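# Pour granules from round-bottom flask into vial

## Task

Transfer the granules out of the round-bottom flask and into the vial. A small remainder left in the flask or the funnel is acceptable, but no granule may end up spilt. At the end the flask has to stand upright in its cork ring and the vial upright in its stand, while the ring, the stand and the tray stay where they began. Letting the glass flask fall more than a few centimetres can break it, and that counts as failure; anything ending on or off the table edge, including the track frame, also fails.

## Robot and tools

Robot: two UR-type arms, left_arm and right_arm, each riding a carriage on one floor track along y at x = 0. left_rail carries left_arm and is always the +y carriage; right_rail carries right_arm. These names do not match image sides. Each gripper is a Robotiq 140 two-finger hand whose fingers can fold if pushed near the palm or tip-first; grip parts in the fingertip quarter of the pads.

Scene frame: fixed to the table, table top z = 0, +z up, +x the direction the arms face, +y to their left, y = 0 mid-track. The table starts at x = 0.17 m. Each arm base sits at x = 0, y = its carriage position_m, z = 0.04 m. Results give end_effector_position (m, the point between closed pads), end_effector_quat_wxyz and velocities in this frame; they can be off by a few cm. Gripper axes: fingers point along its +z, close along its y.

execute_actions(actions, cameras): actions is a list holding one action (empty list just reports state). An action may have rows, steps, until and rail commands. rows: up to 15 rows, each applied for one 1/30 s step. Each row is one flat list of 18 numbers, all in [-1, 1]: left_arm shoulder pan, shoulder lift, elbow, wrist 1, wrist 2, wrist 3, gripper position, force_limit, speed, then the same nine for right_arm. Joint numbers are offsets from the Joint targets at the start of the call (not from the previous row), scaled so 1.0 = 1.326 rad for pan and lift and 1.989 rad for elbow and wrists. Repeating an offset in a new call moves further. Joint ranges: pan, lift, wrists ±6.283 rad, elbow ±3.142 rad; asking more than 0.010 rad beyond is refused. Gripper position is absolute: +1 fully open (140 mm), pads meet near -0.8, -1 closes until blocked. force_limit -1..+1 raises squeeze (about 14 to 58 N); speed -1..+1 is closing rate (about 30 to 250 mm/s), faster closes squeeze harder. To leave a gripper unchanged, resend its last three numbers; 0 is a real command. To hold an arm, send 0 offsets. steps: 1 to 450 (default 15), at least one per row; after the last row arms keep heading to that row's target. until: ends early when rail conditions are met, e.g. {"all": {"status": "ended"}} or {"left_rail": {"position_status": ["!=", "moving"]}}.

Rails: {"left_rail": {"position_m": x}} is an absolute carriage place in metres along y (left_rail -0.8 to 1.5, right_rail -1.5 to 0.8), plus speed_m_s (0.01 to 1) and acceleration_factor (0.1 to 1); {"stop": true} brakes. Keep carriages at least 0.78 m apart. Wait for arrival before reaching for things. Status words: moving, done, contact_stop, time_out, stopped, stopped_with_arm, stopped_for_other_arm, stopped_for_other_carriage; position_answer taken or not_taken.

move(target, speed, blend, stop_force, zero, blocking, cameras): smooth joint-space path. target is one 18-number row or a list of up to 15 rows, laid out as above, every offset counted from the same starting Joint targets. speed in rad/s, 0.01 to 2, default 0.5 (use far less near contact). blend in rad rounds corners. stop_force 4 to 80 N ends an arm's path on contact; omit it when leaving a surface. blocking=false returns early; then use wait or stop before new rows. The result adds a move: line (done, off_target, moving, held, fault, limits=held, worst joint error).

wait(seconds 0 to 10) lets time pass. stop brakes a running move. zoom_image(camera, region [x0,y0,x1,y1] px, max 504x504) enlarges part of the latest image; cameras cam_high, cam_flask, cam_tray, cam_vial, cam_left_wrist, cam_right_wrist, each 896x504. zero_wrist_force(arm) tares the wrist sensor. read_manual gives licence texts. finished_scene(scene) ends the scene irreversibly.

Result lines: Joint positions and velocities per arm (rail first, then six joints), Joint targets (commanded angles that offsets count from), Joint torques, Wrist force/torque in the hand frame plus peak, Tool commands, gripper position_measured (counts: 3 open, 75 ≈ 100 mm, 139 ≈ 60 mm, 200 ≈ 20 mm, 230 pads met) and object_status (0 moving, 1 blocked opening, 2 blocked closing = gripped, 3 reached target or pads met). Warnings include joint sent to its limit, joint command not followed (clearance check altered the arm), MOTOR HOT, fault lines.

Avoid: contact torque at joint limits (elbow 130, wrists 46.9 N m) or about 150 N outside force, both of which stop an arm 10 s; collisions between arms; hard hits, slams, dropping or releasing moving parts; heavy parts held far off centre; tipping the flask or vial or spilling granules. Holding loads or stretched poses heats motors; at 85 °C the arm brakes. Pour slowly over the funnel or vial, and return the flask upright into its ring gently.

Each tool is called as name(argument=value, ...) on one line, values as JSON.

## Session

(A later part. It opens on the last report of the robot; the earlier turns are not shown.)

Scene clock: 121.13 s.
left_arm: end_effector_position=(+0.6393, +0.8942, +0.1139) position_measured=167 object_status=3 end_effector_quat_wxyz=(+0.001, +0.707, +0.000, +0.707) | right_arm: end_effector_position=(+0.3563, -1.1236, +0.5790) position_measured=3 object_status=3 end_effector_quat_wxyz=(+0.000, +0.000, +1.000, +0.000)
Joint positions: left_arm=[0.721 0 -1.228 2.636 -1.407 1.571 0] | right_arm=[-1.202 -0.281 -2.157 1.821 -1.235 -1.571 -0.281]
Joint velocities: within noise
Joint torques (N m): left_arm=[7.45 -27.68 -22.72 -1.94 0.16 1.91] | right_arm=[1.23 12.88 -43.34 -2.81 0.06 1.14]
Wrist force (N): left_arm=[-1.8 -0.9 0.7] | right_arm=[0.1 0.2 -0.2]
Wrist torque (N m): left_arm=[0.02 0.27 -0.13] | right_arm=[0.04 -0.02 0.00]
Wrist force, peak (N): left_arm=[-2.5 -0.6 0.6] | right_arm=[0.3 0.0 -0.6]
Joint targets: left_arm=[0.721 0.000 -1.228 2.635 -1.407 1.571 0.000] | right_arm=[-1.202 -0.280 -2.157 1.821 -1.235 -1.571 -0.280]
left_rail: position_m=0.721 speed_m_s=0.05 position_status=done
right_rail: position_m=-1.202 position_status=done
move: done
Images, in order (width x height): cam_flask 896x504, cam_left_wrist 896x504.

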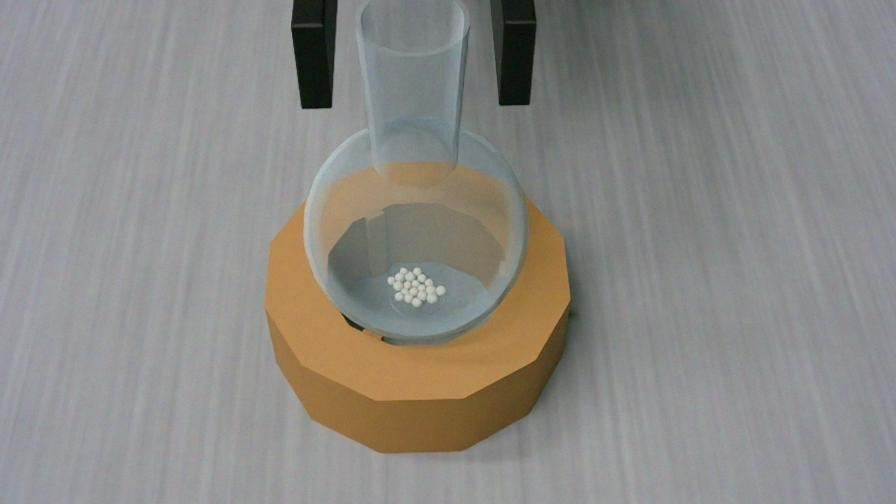

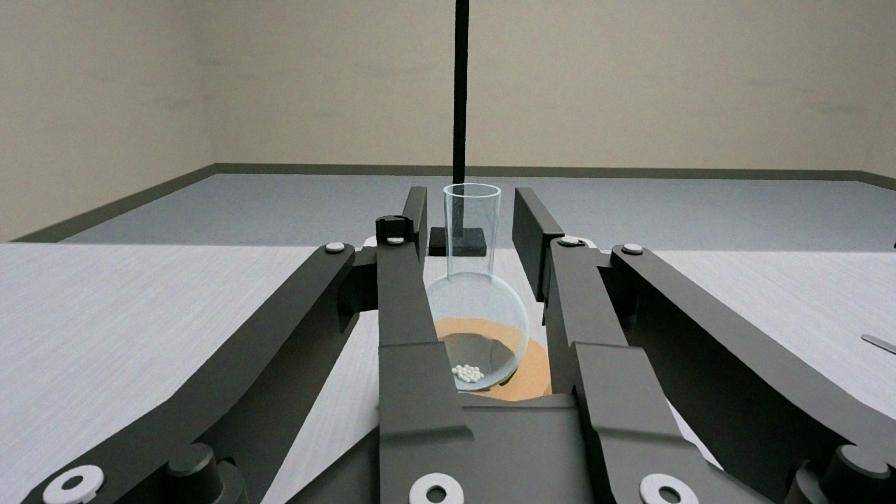

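move(target=[0,0.0025,-0.0057,0.0041,0,0,-0.35,0,-0.8,0,0,0,0,0,0,1,1,1], speed=0.05, cameras=["cam_left_wrist","cam_flask"])

Scene clock: 125.97 s.
left_arm: end_effector_position=(+0.6457, +0.8942, +0.1139) position_measured=173 object_status=3 end_effector_quat_wxyz=(+0.001, +0.707, +0.000, +0.707) | right_arm: end_effector_position=(+0.3563, -1.1236, +0.5790) position_measured=3 object_status=3 end_effector_quat_wxyz=(+0.000, +0.000, +1.000, +0.000)
Joint positions: left_arm=[0.721 0 -1.225 2.625 -1.399 1.571 0] | right_arm=[-1.202 -0.28 -2.157 1.821 -1.235 -1.571 -0.281]
Joint velocities: within noise
Joint torques (N m): left_arm=[7.9 -29.88 -22.28 -0.71 -0.32 1.71] | right_arm=[-0.26 15.39 -43.62 -3.34 0.02 0.78]
Wrist force (N): left_arm=[-2.1 -0.6 0.9] | right_arm=[0.1 0.0 -0.3]
Wrist torque (N m): left_arm=[0.08 0.34 -0.13] | right_arm=[-0.02 -0.03 0.00]
Wrist force, peak (N): left_arm=[-2.5 -0.3 0.4] | right_arm=[0.0 0.4 -0.5]
Joint targets: left_arm=[0.721 0.000 -1.225 2.624 -1.399 1.571 0.000] | right_arm=[-1.202 -0.280 -2.157 1.821 -1.235 -1.571 -0.280]
left_rail: position_m=0.721 speed_m_s=0.05 position_status=done
right_rail: position_m=-1.202 position_status=done
move: done
Images, in order (width x height): cam_flask 896x504, cam_left_wrist 896x504.

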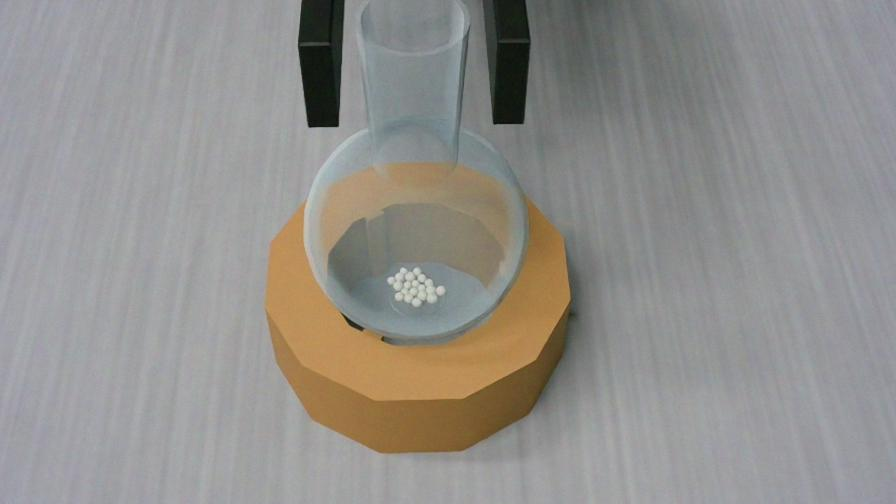

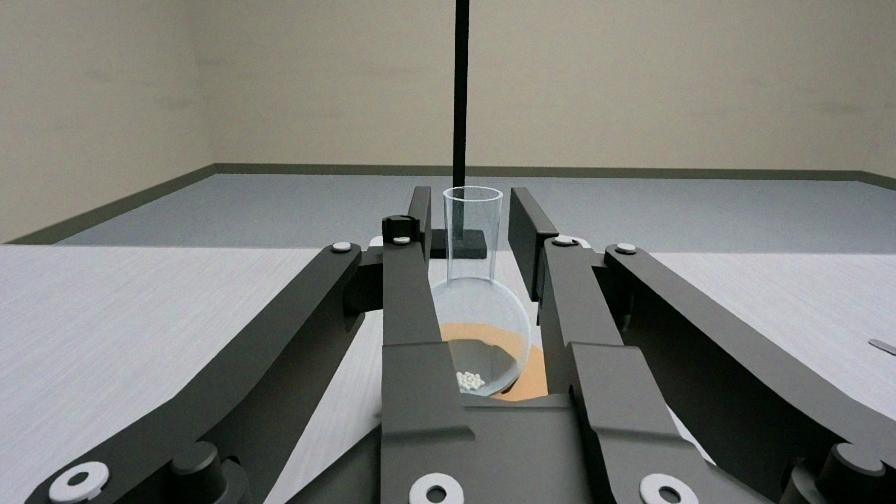

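move(target=[0,0,0,0,0,0,-1,0,-1,0,0,0,0,0,0,1,1,1], cameras=[])

wait(seconds=1.5, cameras=["cam_flask","cam_left_wrist"])

Scene clock: 131.03 s.
left_arm: end_effector_position=(+0.6459, +0.8942, +0.1139) position_measured=195 object_status=0 end_effector_quat_wxyz=(+0.001, +0.707, +0.000, +0.707) | right_arm: end_effector_position=(+0.3563, -1.1236, +0.5790) position_measured=3 object_status=3 end_effector_quat_wxyz=(+0.000, +0.000, +1.000, +0.000)
Joint positions: left_arm=[0.721 0 -1.225 2.624 -1.399 1.571 0] | right_arm=[-1.202 -0.28 -2.157 1.821 -1.235 -1.571 -0.281]
Joint velocities: within noise
Joint torques (N m): left_arm=[7.13 -30.32 -10.07 -2.56 -0.65 1.52] | right_arm=[-0.13 13.39 -44.03 -3.46 -0.1 0.74]
Wrist force (N): left_arm=[-1.9 -0.2 0.1] | right_arm=[0.1 0.2 -0.3]
Wrist torque (N m): left_arm=[0.11 0.31 -0.14] | right_arm=[0.04 -0.04 0.00]
Wrist force, peak (N): left_arm=[-2.3 -0.6 0.5] | right_arm=[-0.2 0.0 -0.6]
Joint targets: left_arm=[0.721 0.000 -1.225 2.624 -1.399 1.571 0.000] | right_arm=[-1.202 -0.280 -2.157 1.821 -1.235 -1.571 -0.280]
left_rail: position_m=0.721 speed_m_s=0.05 position_status=done
right_rail: position_m=-1.202 position_status=done
move: done
No camera images: "cameras" was empty.

Scene clock: 132.53 s.
left_arm: end_effector_position=(+0.6459, +0.8942, +0.1139) position_measured=195 object_status=2 end_effector_quat_wxyz=(+0.001, +0.707, +0.000, +0.707) | right_arm: end_effector_position=(+0.3563, -1.1236, +0.5790) position_measured=3 object_status=3 end_effector_quat_wxyz=(+0.000, +0.000, +1.000, +0.000)
Joint positions: left_arm=[0.721 0 -1.225 2.624 -1.399 1.571 0] | right_arm=[-1.202 -0.28 -2.157 1.821 -1.235 -1.571 -0.281]
Joint velocities: within noise
Joint torques (N m): left_arm=[6.48 -30.69 -6.23 -2.75 -0.53 1.62] | right_arm=[-0.65 15.45 -44.11 -3.39 -0.13 0.81]
Wrist force (N): left_arm=[-2.1 -0.2 0.6] | right_arm=[0.0 -0.2 -0.2]
Wrist torque (N m): left_arm=[0.12 0.36 -0.14] | right_arm=[-0.04 0.00 0.00]
Wrist force, peak (N): left_arm=[-2.2 -0.3 0.5] | right_arm=[0.4 0.2 -0.4]
Joint targets: left_arm=[0.721 0.000 -1.225 2.624 -1.399 1.571 0.000] | right_arm=[-1.202 -0.280 -2.157 1.821 -1.235 -1.571 -0.280]
Tool commands: left_gripper/position=-1.0 left_gripper/force_limit=+0.0 left_gripper/speed=-1.0 right_gripper/position=+1.0 right_gripper/force_limit=+1.0 right_gripper/speed=+1.0
left_rail: position_m=0.721 speed_m_s=0.05 position_status=done
right_rail: position_m=-1.202 position_status=done
wait: 1.50 s
Images, in order (width x height): cam_flask 896x504, cam_left_wrist 896x504.

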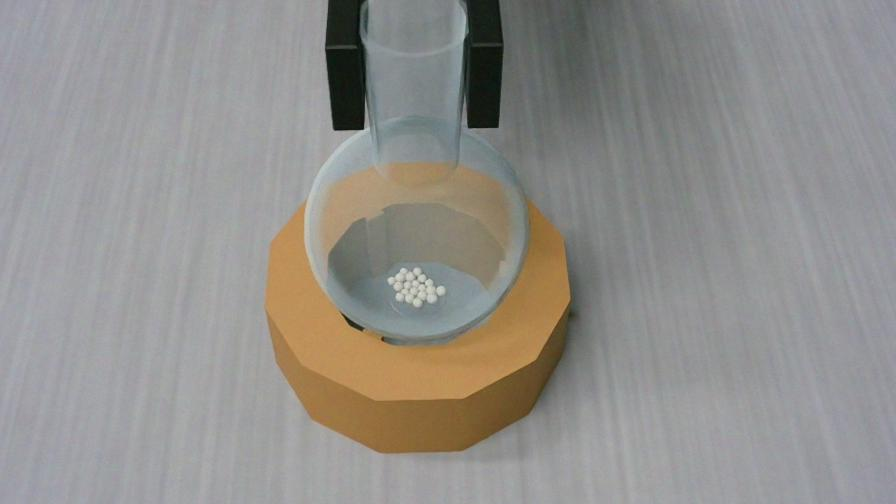

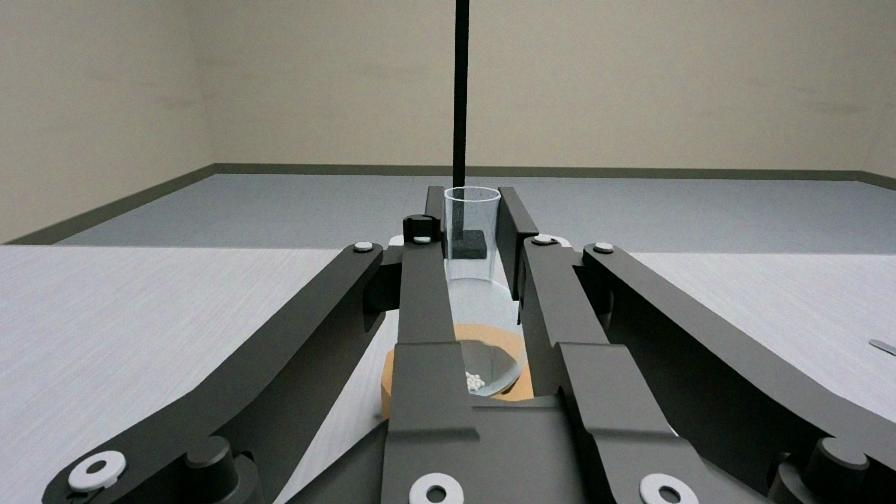

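move(target=[[0,-0.1987,-0.0137,0.1461,0,0,-1,0,-1,0,0,0,0,0,0,1,1,1],[0,-0.6184,0.0582,0.3539,0,0,-1,0,-1,0,0,0,0,0,0,1,1,1]], speed=[0.12,0.25], blend=0.05, cameras=["cam_left_wrist"])

execute_actions(actions=[{"left_rail":{"position_m":0.104,"speed_m_s":0.3,"acceleration_factor":0.2},"steps":450,"until":{"left_rail":{"position_status":["!=","moving"]}}}], cameras=["cam_left_wrist","cam_tray","cam_vial"])

Scene clock: 149.17 s.
left_arm: end_effector_position=(+0.5000, +0.8943, +0.2799) position_measured=195 object_status=2 end_effector_quat_wxyz=(+0.001, +0.707, +0.000, +0.707) | right_arm: end_effector_position=(+0.3563, -1.1236, +0.5790) position_measured=3 object_status=3 end_effector_quat_wxyz=(+0.000, +0.000, +1.000, +0.000)
Joint positions: left_arm=[0.721 0 -2.044 2.74 -0.695 1.571 0] | right_arm=[-1.202 -0.281 -2.157 1.821 -1.235 -1.571 -0.281]
Joint velocities: within noise
Joint torques (N m): left_arm=[5.02 -15.73 -26.6 -0.28 -1.43 1.12] | right_arm=[-1.52 12.64 -45.2 -3.24 -0.16 0.5]
Wrist force (N): left_arm=[-1.9 -0.2 1.2] | right_arm=[0.0 0.1 0.0]
Wrist torque (N m): left_arm=[0.21 0.21 -0.14] | right_arm=[0.02 0.00 0.00]
Wrist force, peak (N): left_arm=[-3.0 -0.8 0.1] | right_arm=[0.1 0.5 -0.5]
Joint targets: left_arm=[0.721 0.000 -2.045 2.740 -0.695 1.571 0.000] | right_arm=[-1.202 -0.280 -2.157 1.821 -1.235 -1.571 -0.280]
left_rail: position_m=0.721 speed_m_s=0.05 position_status=done
right_rail: position_m=-1.202 position_status=done
move: done
Images, in order (width x height): cam_left_wrist 896x504.

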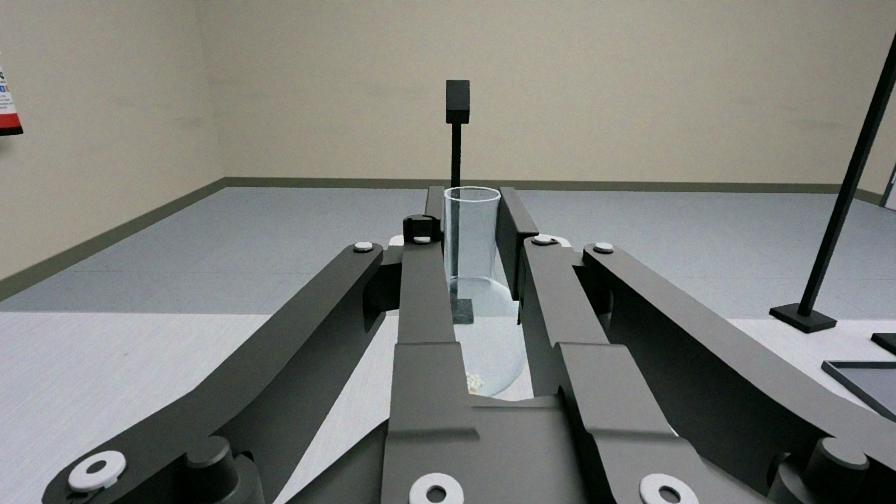

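Scene clock: 153.43 s.
left_arm: end_effector_position=(+0.4999, +0.2777, +0.2799) position_measured=195 object_status=2 end_effector_quat_wxyz=(+0.001, +0.707, +0.000, +0.707) | right_arm: end_effector_position=(+0.3563, -1.1236, +0.5790) position_measured=3 object_status=3 end_effector_quat_wxyz=(+0.000, +0.000, +1.000, +0.000)
Joint positions: left_arm=[0.104 0 -2.045 2.74 -0.695 1.571 0] | right_arm=[-1.202 -0.281 -2.157 1.821 -1.235 -1.571 -0.281]
Joint velocities: within noise
Joint torques (N m): left_arm=[5.93 -7.61 -35.07 -3.7 -1.83 1.05] | right_arm=[1.26 15.44 -44.93 -3.26 -0.36 0.85]
Wrist force (N): left_arm=[-2.5 -0.2 0.7] | right_arm=[0.0 0.2 -0.2]
Wrist torque (N m): left_arm=[0.21 0.35 -0.14] | right_arm=[0.03 0.00 0.00]
Wrist force, peak (N): left_arm=[-2.5 -0.6 0.9] | right_arm=[-0.2 -0.2 -0.6]
Joint targets: left_arm=[0.104 0.000 -2.045 2.740 -0.695 1.571 0.000] | right_arm=[-1.202 -0.280 -2.157 1.821 -1.235 -1.571 -0.280]
Tool commands: left_gripper/position=-1.0 left_gripper/force_limit=+0.0 left_gripper/speed=-1.0 right_gripper/position=+1.0 right_gripper/force_limit=+1.0 right_gripper/speed=+1.0
left_rail: position_m=0.104 speed_m_s=0.30 position_status=done
right_rail: position_m=-1.202 position_status=done
Images, in order (width x height): cam_tray 896x504, cam_vial 896x504, cam_left_wrist 896x504.

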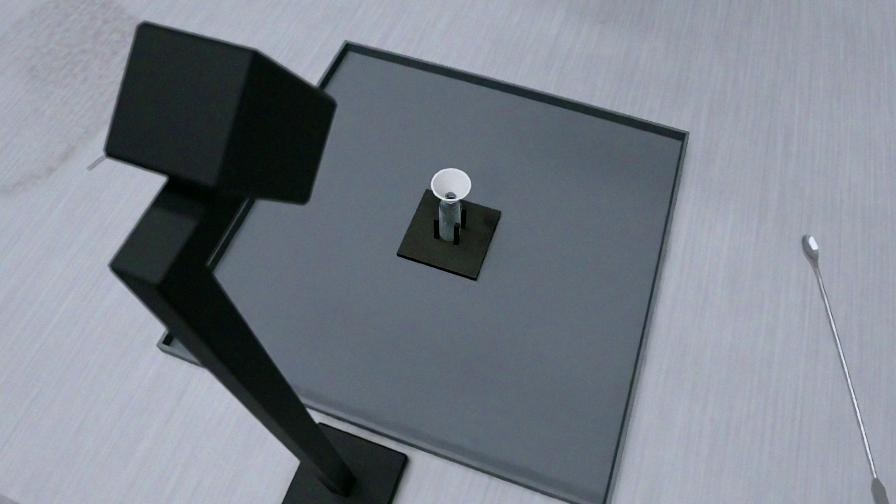

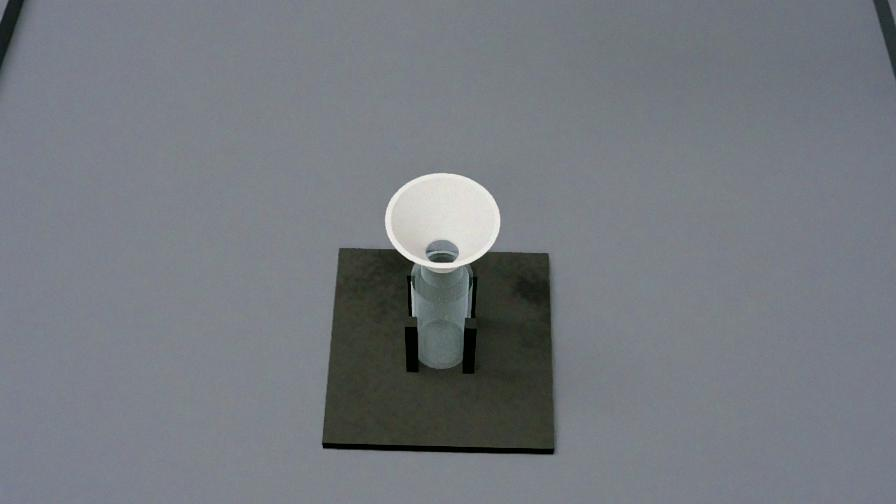

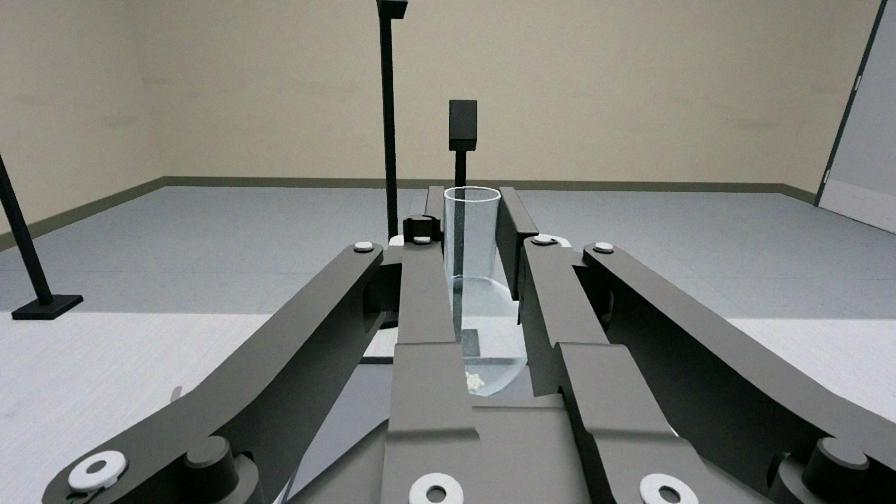

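move(target=[0,0.2197,0.0457,-0.1921,0,0,-1,0,-1,0,0,0,0,0,0,1,1,1], speed=0.3, cameras=[])

execute_actions(actions=[{"left_rail":{"position_m":-0.056},"steps":450,"until":{"left_rail":{"position_status":["!=","moving"]}}}], cameras=["cam_left_wrist"])

zoom_image(camera="cam_left_wrist", region=[100, 200, 400, 450])

Scene clock: 165.87 s.
left_arm: end_effector_position=(+0.5001, +0.2777, +0.2000) position_measured=195 object_status=2 end_effector_quat_wxyz=(+0.001, +0.707, +0.000, +0.707) | right_arm: end_effector_position=(+0.3563, -1.1236, +0.5790) position_measured=3 object_status=3 end_effector_quat_wxyz=(+0.000, +0.000, +1.000, +0.000)
Joint positions: left_arm=[0.104 0 -1.754 2.831 -1.077 1.571 0] | right_arm=[-1.202 -0.28 -2.157 1.821 -1.235 -1.571 -0.28]
Joint velocities: within noise
Joint torques (N m): left_arm=[6.01 -0.39 -13.48 -5.64 -1.67 0.94] | right_arm=[-0.46 13.99 -44.82 -3.88 -0.24 1.02]
Wrist force (N): left_arm=[-1.4 -0.4 0.6] | right_arm=[0.1 -0.2 -0.1]
Wrist torque (N m): left_arm=[0.16 0.06 -0.09] | right_arm=[-0.04 -0.02 0.00]
Wrist force, peak (N): left_arm=[-2.9 -0.7 0.4] | right_arm=[-0.1 0.3 -0.6]
Joint targets: left_arm=[0.104 0.000 -1.753 2.831 -1.077 1.571 0.000] | right_arm=[-1.202 -0.280 -2.157 1.821 -1.235 -1.571 -0.280]
left_rail: position_m=0.104 speed_m_s=0.30 position_status=done
right_rail: position_m=-1.202 position_status=done
move: done
No camera images: "cameras" was empty.

Scene clock: 168.17 s.
left_arm: end_effector_position=(+0.5001, +0.1177, +0.1999) position_measured=195 object_status=2 end_effector_quat_wxyz=(+0.001, +0.707, +0.000, +0.707) | right_arm: end_effector_position=(+0.3563, -1.1236, +0.5790) position_measured=3 object_status=3 end_effector_quat_wxyz=(+0.000, +0.000, +1.000, +0.000)
Joint positions: left_arm=[-0.056 0 -1.753 2.831 -1.077 1.571 0] | right_arm=[-1.202 -0.281 -2.157 1.821 -1.235 -1.571 -0.28]
Joint velocities: within noise
Joint torques (N m): left_arm=[6.34 4.08 -17.96 -4.19 -1.8 1.04] | right_arm=[-4.36 13.93 -44.64 -3.54 -0.13 1.03]
Wrist force (N): left_arm=[-2.2 -0.6 0.8] | right_arm=[0.1 0.2 -0.3]
Wrist torque (N m): left_arm=[0.12 0.23 -0.08] | right_arm=[0.03 -0.02 0.00]
Wrist force, peak (N): left_arm=[-2.4 -0.8 0.7] | right_arm=[0.2 0.1 -0.6]
Joint targets: left_arm=[-0.056 0.000 -1.753 2.831 -1.077 1.571 0.000] | right_arm=[-1.202 -0.280 -2.157 1.821 -1.235 -1.571 -0.280]
Tool commands: left_gripper/position=-1.0 left_gripper/force_limit=+0.0 left_gripper/speed=-1.0 right_gripper/position=+1.0 right_gripper/force_limit=+1.0 right_gripper/speed=+1.0
left_rail: position_m=-0.056 speed_m_s=0.30 position_status=done
right_rail: position_m=-1.202 position_status=done
Images, in order (width x height): cam_left_wrist 896x504.

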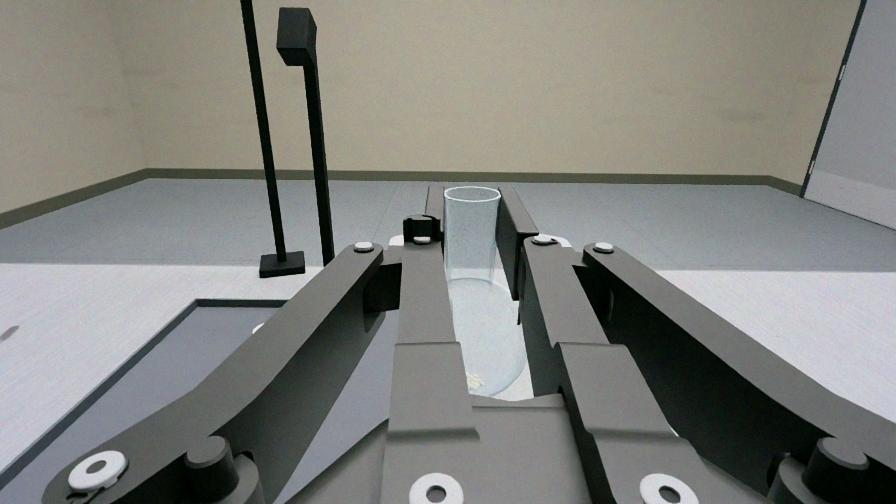

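Scaled by 1.680 from the camera's 896x504 image, which has a finer 1280x720 frame.

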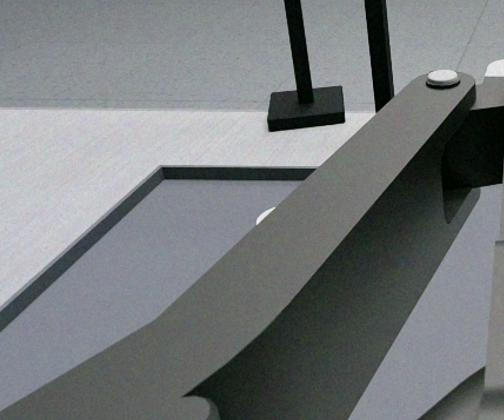

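Funnel is partly hidden; move a bit more.

execute_actions(actions=[{"left_rail":{"position_m":-0.096},"steps":450,"until":{"left_rail":{"position_status":["!=","moving"]}}}], cameras=["cam_left_wrist"])

zoom_image(camera="cam_left_wrist", region=[100, 250, 350, 400])

Scene clock: 173.43 s.
left_arm: end_effector_position=(+0.5001, +0.0777, +0.1999) position_measured=195 object_status=2 end_effector_quat_wxyz=(+0.001, +0.707, +0.000, +0.707) | right_arm: end_effector_position=(+0.3563, -1.1236, +0.5790) position_measured=3 object_status=3 end_effector_quat_wxyz=(+0.000, +0.000, +1.000, +0.000)
Joint positions: left_arm=[-0.096 0 -1.753 2.831 -1.077 1.571 0] | right_arm=[-1.202 -0.281 -2.157 1.821 -1.235 -1.571 -0.281]
Joint velocities: within noise
Joint torques (N m): left_arm=[5.23 3.02 -25.88 -2.65 -1.91 0.6] | right_arm=[-1.34 11.34 -44.46 -3.71 -0.36 0.59]
Wrist force (N): left_arm=[-2.3 -0.5 0.5] | right_arm=[-0.2 0.4 -0.4]
Wrist torque (N m): left_arm=[0.14 0.26 -0.09] | right_arm=[0.09 0.03 0.01]
Wrist force, peak (N): left_arm=[-2.3 -1.0 0.6] | right_arm=[0.0 0.7 -0.3]
Joint targets: left_arm=[-0.096 0.000 -1.753 2.831 -1.077 1.571 0.000] | right_arm=[-1.202 -0.280 -2.157 1.821 -1.235 -1.571 -0.280]
Tool commands: left_gripper/position=-1.0 left_gripper/force_limit=+0.0 left_gripper/speed=-1.0 right_gripper/position=+1.0 right_gripper/force_limit=+1.0 right_gripper/speed=+1.0
left_rail: position_m=-0.096 speed_m_s=0.30 position_status=done
right_rail: position_m=-1.202 position_status=done
Images, in order (width x height): cam_left_wrist 896x504.

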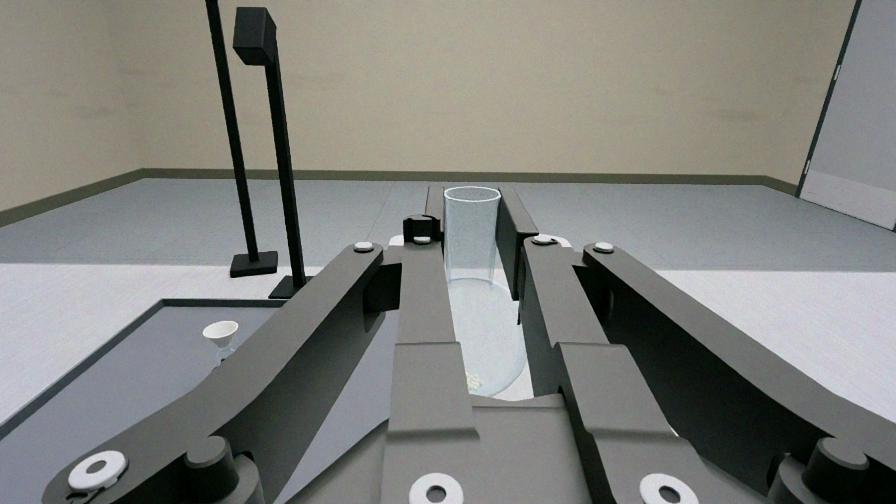

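Scaled by 2.016 from the camera's 896x504 image, which has a finer 1280x720 frame.

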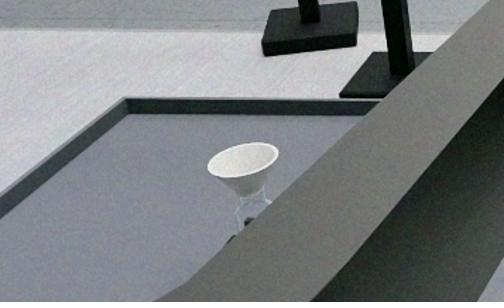

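execute_actions(actions=[{"left_rail":{"position_m":0.106},"steps":450,"until":{"left_rail":{"position_status":["!=","moving"]}}}], cameras=[])

move(target=[[0,-0.1712,-0.1021,0.3213,0,0,-1,0,-1,0,0,0,0,0,0,1,1,1],[0,-0.1712,-0.1021,0.3213,0,0.7,-1,0,-1,0,0,0,0,0,0,1,1,1]], speed=[0.4,0.4], cameras=["cam_left_wrist","cam_tray"])

zoom_image(camera="cam_left_wrist", region=[250, 100, 750, 504])

Scene clock: 199.30 s.
left_arm: end_effector_position=(+0.5001, +0.2796, +0.1999) position_measured=195 object_status=2 end_effector_quat_wxyz=(+0.001, +0.707, +0.000, +0.707) | right_arm: end_effector_position=(+0.3563, -1.1236, +0.5790) position_measured=3 object_status=3 end_effector_quat_wxyz=(+0.000, +0.000, +1.000, +0.000)
Joint positions: left_arm=[0.106 0 -1.753 2.831 -1.077 1.571 0] | right_arm=[-1.202 -0.281 -2.157 1.821 -1.235 -1.571 -0.281]
Joint velocities: within noise
Joint torques (N m): left_arm=[4.48 2.26 -32.17 -2.39 -1.69 0.32] | right_arm=[-3.99 14.24 -42.86 -3.66 -0.26 1.3]
Wrist force (N): left_arm=[-2.1 -0.4 0.6] | right_arm=[-0.2 -0.1 -0.5]
Wrist torque (N m): left_arm=[0.15 0.21 -0.09] | right_arm=[-0.03 0.05 0.01]
Wrist force, peak (N): left_arm=[-2.4 -1.1 0.9] | right_arm=[0.2 0.1 -0.7]
Joint targets: left_arm=[0.106 0.000 -1.753 2.831 -1.077 1.571 0.000] | right_arm=[-1.202 -0.280 -2.157 1.821 -1.235 -1.571 -0.280]
Tool commands: left_gripper/position=-1.0 left_gripper/force_limit=+0.0 left_gripper/speed=-1.0 right_gripper/position=+1.0 right_gripper/force_limit=+1.0 right_gripper/speed=+1.0
left_rail: position_m=0.106 speed_m_s=0.30 position_status=done
right_rail: position_m=-1.202 position_status=done
No camera images: "cameras" was empty.

Scene clock: 205.20 s.
left_arm: end_effector_position=(+0.5202, +0.2797, +0.2501) position_measured=195 object_status=2 end_effector_quat_wxyz=(-0.403, +0.596, -0.498, +0.483) | right_arm: end_effector_position=(+0.3563, -1.1236, +0.5790) position_measured=3 object_status=3 end_effector_quat_wxyz=(+0.000, +0.000, +1.000, +0.000)
Joint positions: left_arm=[0.106 0 -1.98 2.628 -0.438 1.571 1.391] | right_arm=[-1.202 -0.28 -2.157 1.821 -1.235 -1.571 -0.281]
Joint velocities: within noise
Joint torques (N m): left_arm=[4.3 -16.33 -41.58 -1.98 -1.69 3.51] | right_arm=[-1.44 13.01 -44.34 -3.6 0.16 0.93]
Wrist force (N): left_arm=[-1.4 -0.1 0.0] | right_arm=[-0.3 0.3 -0.6]
Wrist torque (N m): left_arm=[-0.04 0.04 -0.17] | right_arm=[0.06 0.06 0.00]
Wrist force, peak (N): left_arm=[-2.5 -0.7 0.7] | right_arm=[-0.3 0.3 -0.6]
Joint targets: left_arm=[0.106 0.000 -1.980 2.628 -0.438 1.571 1.392] | right_arm=[-1.202 -0.280 -2.157 1.821 -1.235 -1.571 -0.280]
left_rail: position_m=0.106 speed_m_s=0.30 position_status=done
right_rail: position_m=-1.202 position_status=done
move: done
Images, in order (width x height): cam_tray 896x504, cam_left_wrist 896x504.

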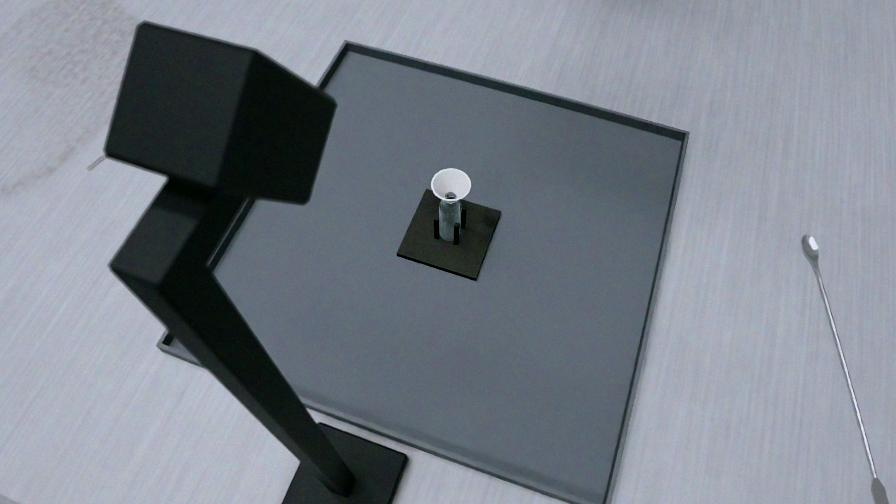

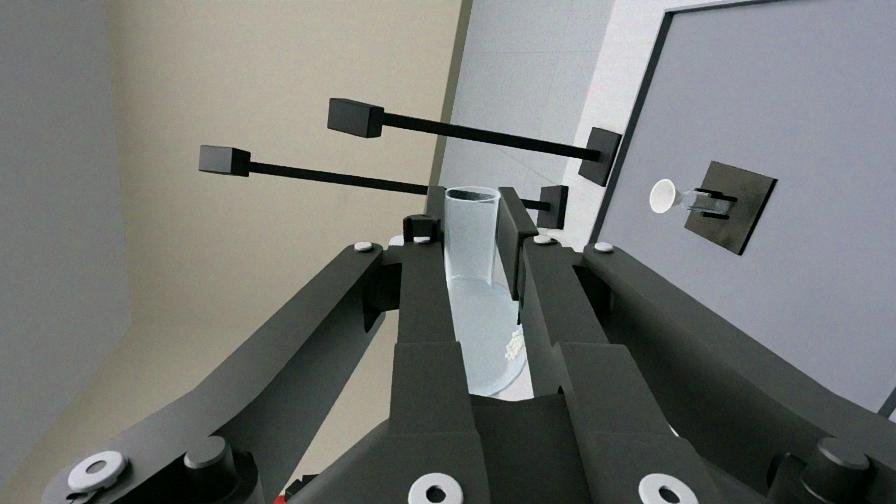

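Scaled by 1.008 from the camera's 896x504 image, which has a finer 1280x720 frame.

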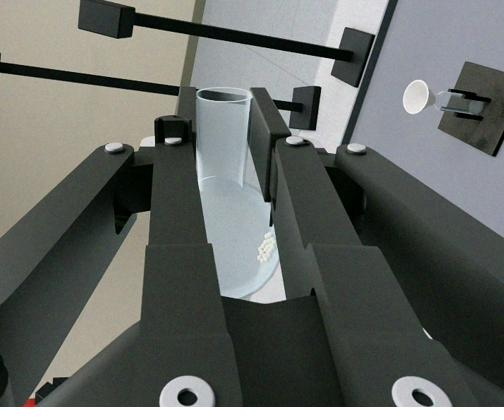

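move(target=[0,0.3403,-0.0264,-0.4113,0,0.2655,-1,0,-1,0,0,0,0,0,0,1,1,1], speed=0.25, cameras=["cam_left_wrist","cam_tray","cam_vial","cam_high"])

zoom_image(camera="cam_left_wrist", region=[400, 150, 800, 400])

Scene clock: 235.80 s.
left_arm: end_effector_position=(+0.6699, +0.2796, +0.2920) position_measured=195 object_status=2 end_effector_quat_wxyz=(+0.636, -0.361, +0.516, -0.446) | right_arm: end_effector_position=(+0.3563, -1.1236, +0.5790) position_measured=3 object_status=3 end_effector_quat_wxyz=(+0.000, +0.000, +1.000, +0.000)
Joint positions: left_arm=[0.106 0 -1.53 2.575 -1.255 1.571 1.919] | right_arm=[-1.202 -0.281 -2.157 1.821 -1.235 -1.571 -0.281]
Joint velocities: within noise
Joint torques (N m): left_arm=[2.22 -19.03 -36.59 -5.89 -1.62 2.76] | right_arm=[-0.85 11.05 -46.92 -4.2 -0.73 1.27]
Wrist force (N): left_arm=[-1.5 0.1 -0.3] | right_arm=[0.1 -0.1 -0.1]
Wrist torque (N m): left_arm=[0.03 -0.09 -0.26] | right_arm=[-0.04 -0.02 0.00]
Wrist force, peak (N): left_arm=[-2.2 -0.3 -0.3] | right_arm=[-0.4 0.1 -0.8]
Joint targets: left_arm=[0.106 0.000 -1.529 2.575 -1.256 1.571 1.920] | right_arm=[-1.202 -0.280 -2.157 1.821 -1.235 -1.571 -0.280]
left_rail: position_m=0.106 speed_m_s=0.30 position_status=done
right_rail: position_m=-1.202 position_status=done
move: done
Images, in order (width x height): cam_high 896x504, cam_tray 896x504, cam_vial 896x504, cam_left_wrist 896x504.

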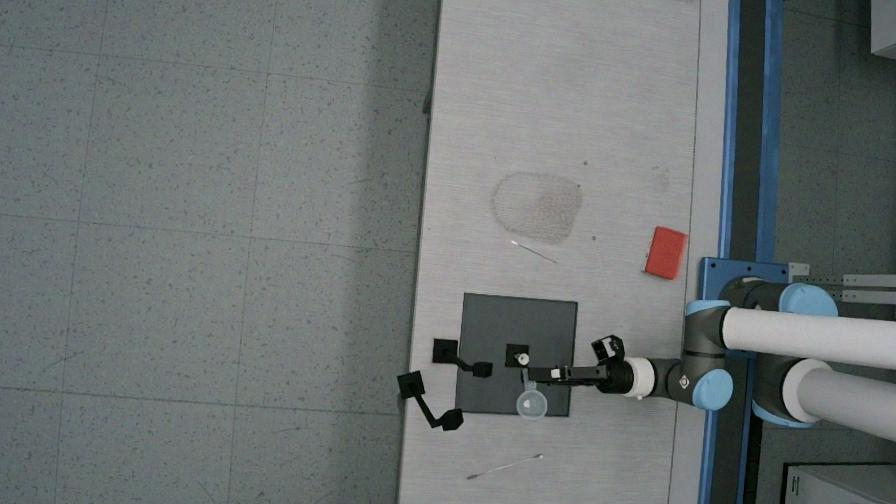

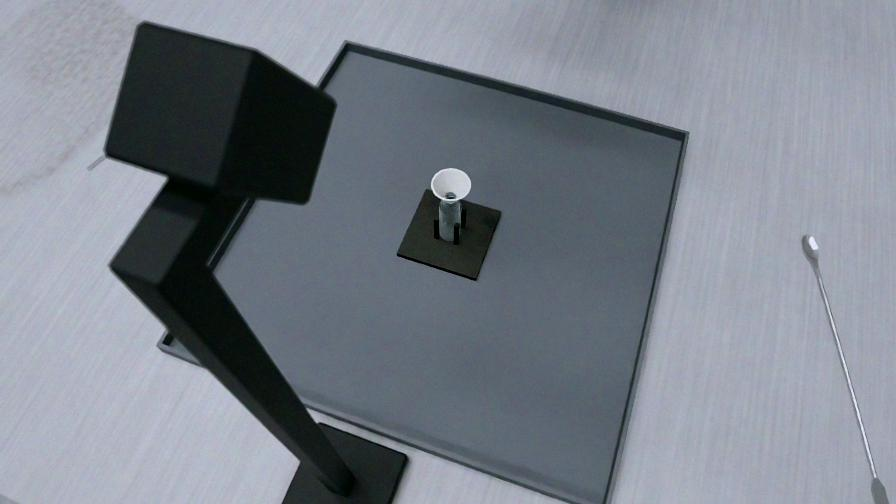

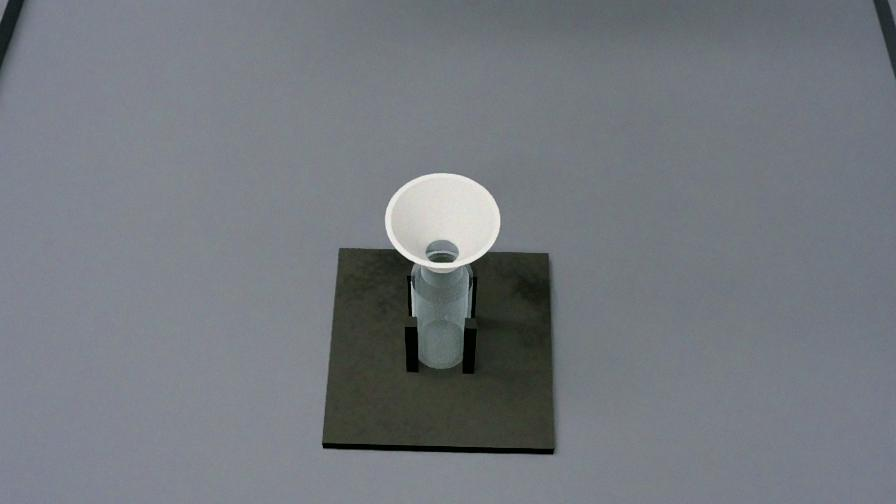

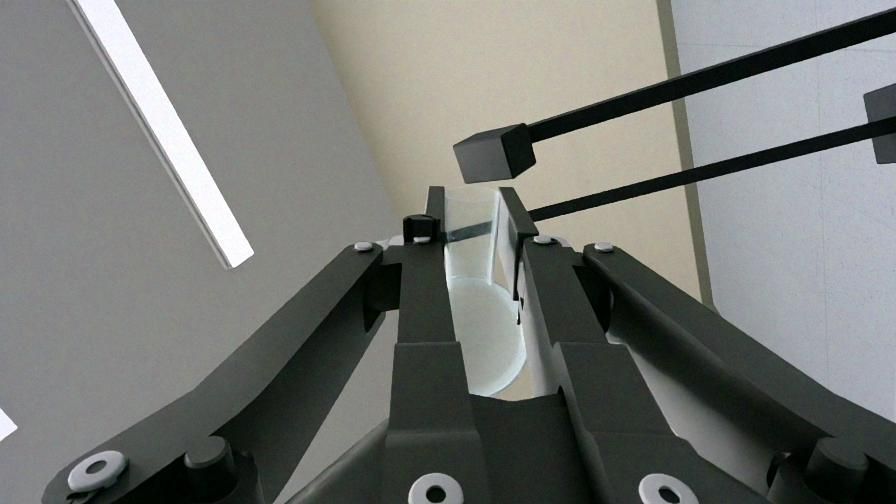

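Scaled by 1.260 from the camera's 896x504 image, which has a finer 1280x720 frame.

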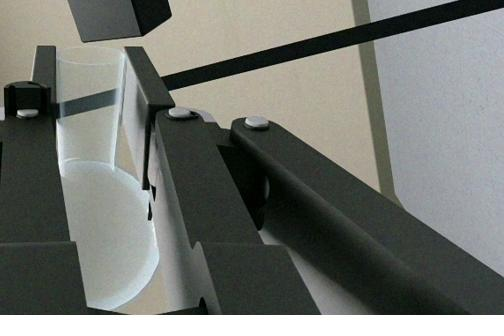

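move(target=[0,0,0,0.2106,0,0,-1,0,-1,0,0,0,0,0,0,1,1,1], speed=0.2, cameras=["cam_left_wrist","cam_tray","cam_vial"])

zoom_image(camera="cam_left_wrist", region=[400, 150, 800, 400])

Scene clock: 244.43 s.
left_arm: end_effector_position=(+0.6203, +0.2796, +0.1506) position_measured=195 object_status=2 end_effector_quat_wxyz=(+0.516, -0.445, +0.636, -0.362) | right_arm: end_effector_position=(+0.3563, -1.1236, +0.5790) position_measured=3 object_status=3 end_effector_quat_wxyz=(+0.000, +0.000, +1.000, +0.000)
Joint positions: left_arm=[0.106 0 -1.529 2.575 -0.838 1.571 1.92] | right_arm=[-1.202 -0.28 -2.157 1.821 -1.235 -1.571 -0.281]
Joint velocities: within noise
Joint torques (N m): left_arm=[2.32 -19.16 -17.27 -1.55 -1.51 2.89] | right_arm=[-3.2 11.19 -46.85 -3.79 -0.36 1.23]
Wrist force (N): left_arm=[-1.2 0.4 -0.5] | right_arm=[-0.3 -0.1 -0.4]
Wrist torque (N m): left_arm=[0.04 -0.01 -0.21] | right_arm=[-0.03 0.07 0.00]
Wrist force, peak (N): left_arm=[-2.1 0.0 -0.8] | right_arm=[-0.1 0.6 -0.4]
Joint targets: left_arm=[0.106 0.000 -1.529 2.575 -0.837 1.571 1.920] | right_arm=[-1.202 -0.280 -2.157 1.821 -1.235 -1.571 -0.280]
left_rail: position_m=0.106 speed_m_s=0.30 position_status=done
right_rail: position_m=-1.202 position_status=done
move: done
Images, in order (width x height): cam_tray 896x504, cam_vial 896x504, cam_left_wrist 896x504.

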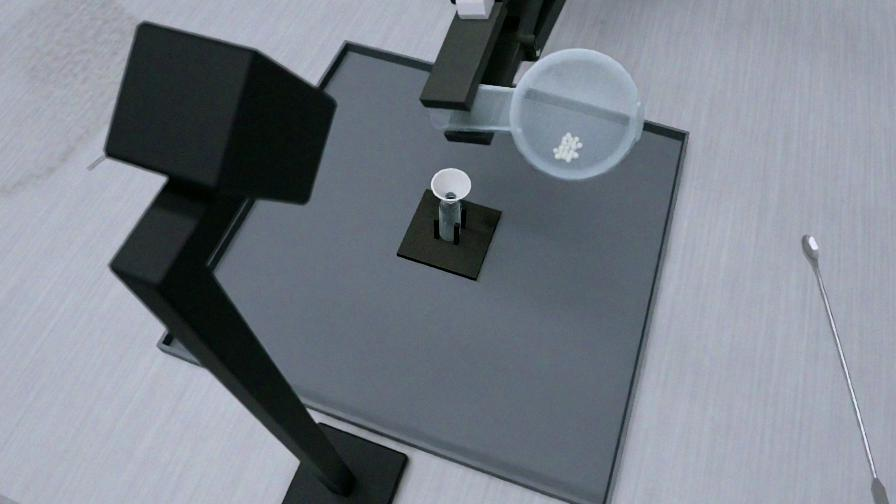

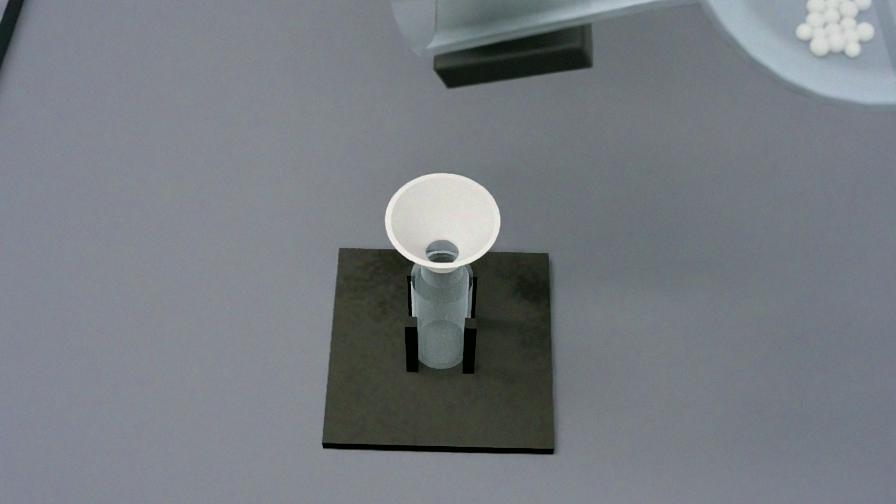

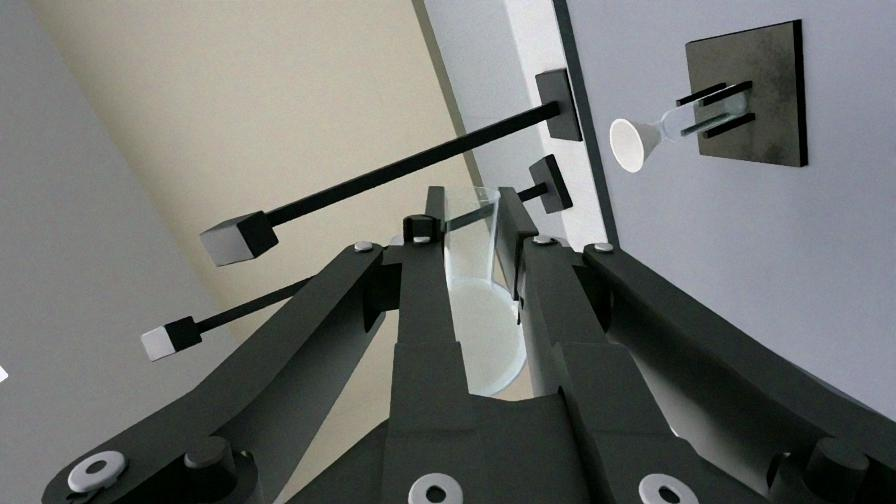

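Scaled by 1.260 from the camera's 896x504 image, which has a finer 1280x720 frame.

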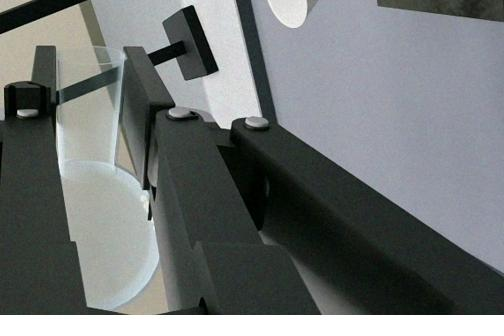

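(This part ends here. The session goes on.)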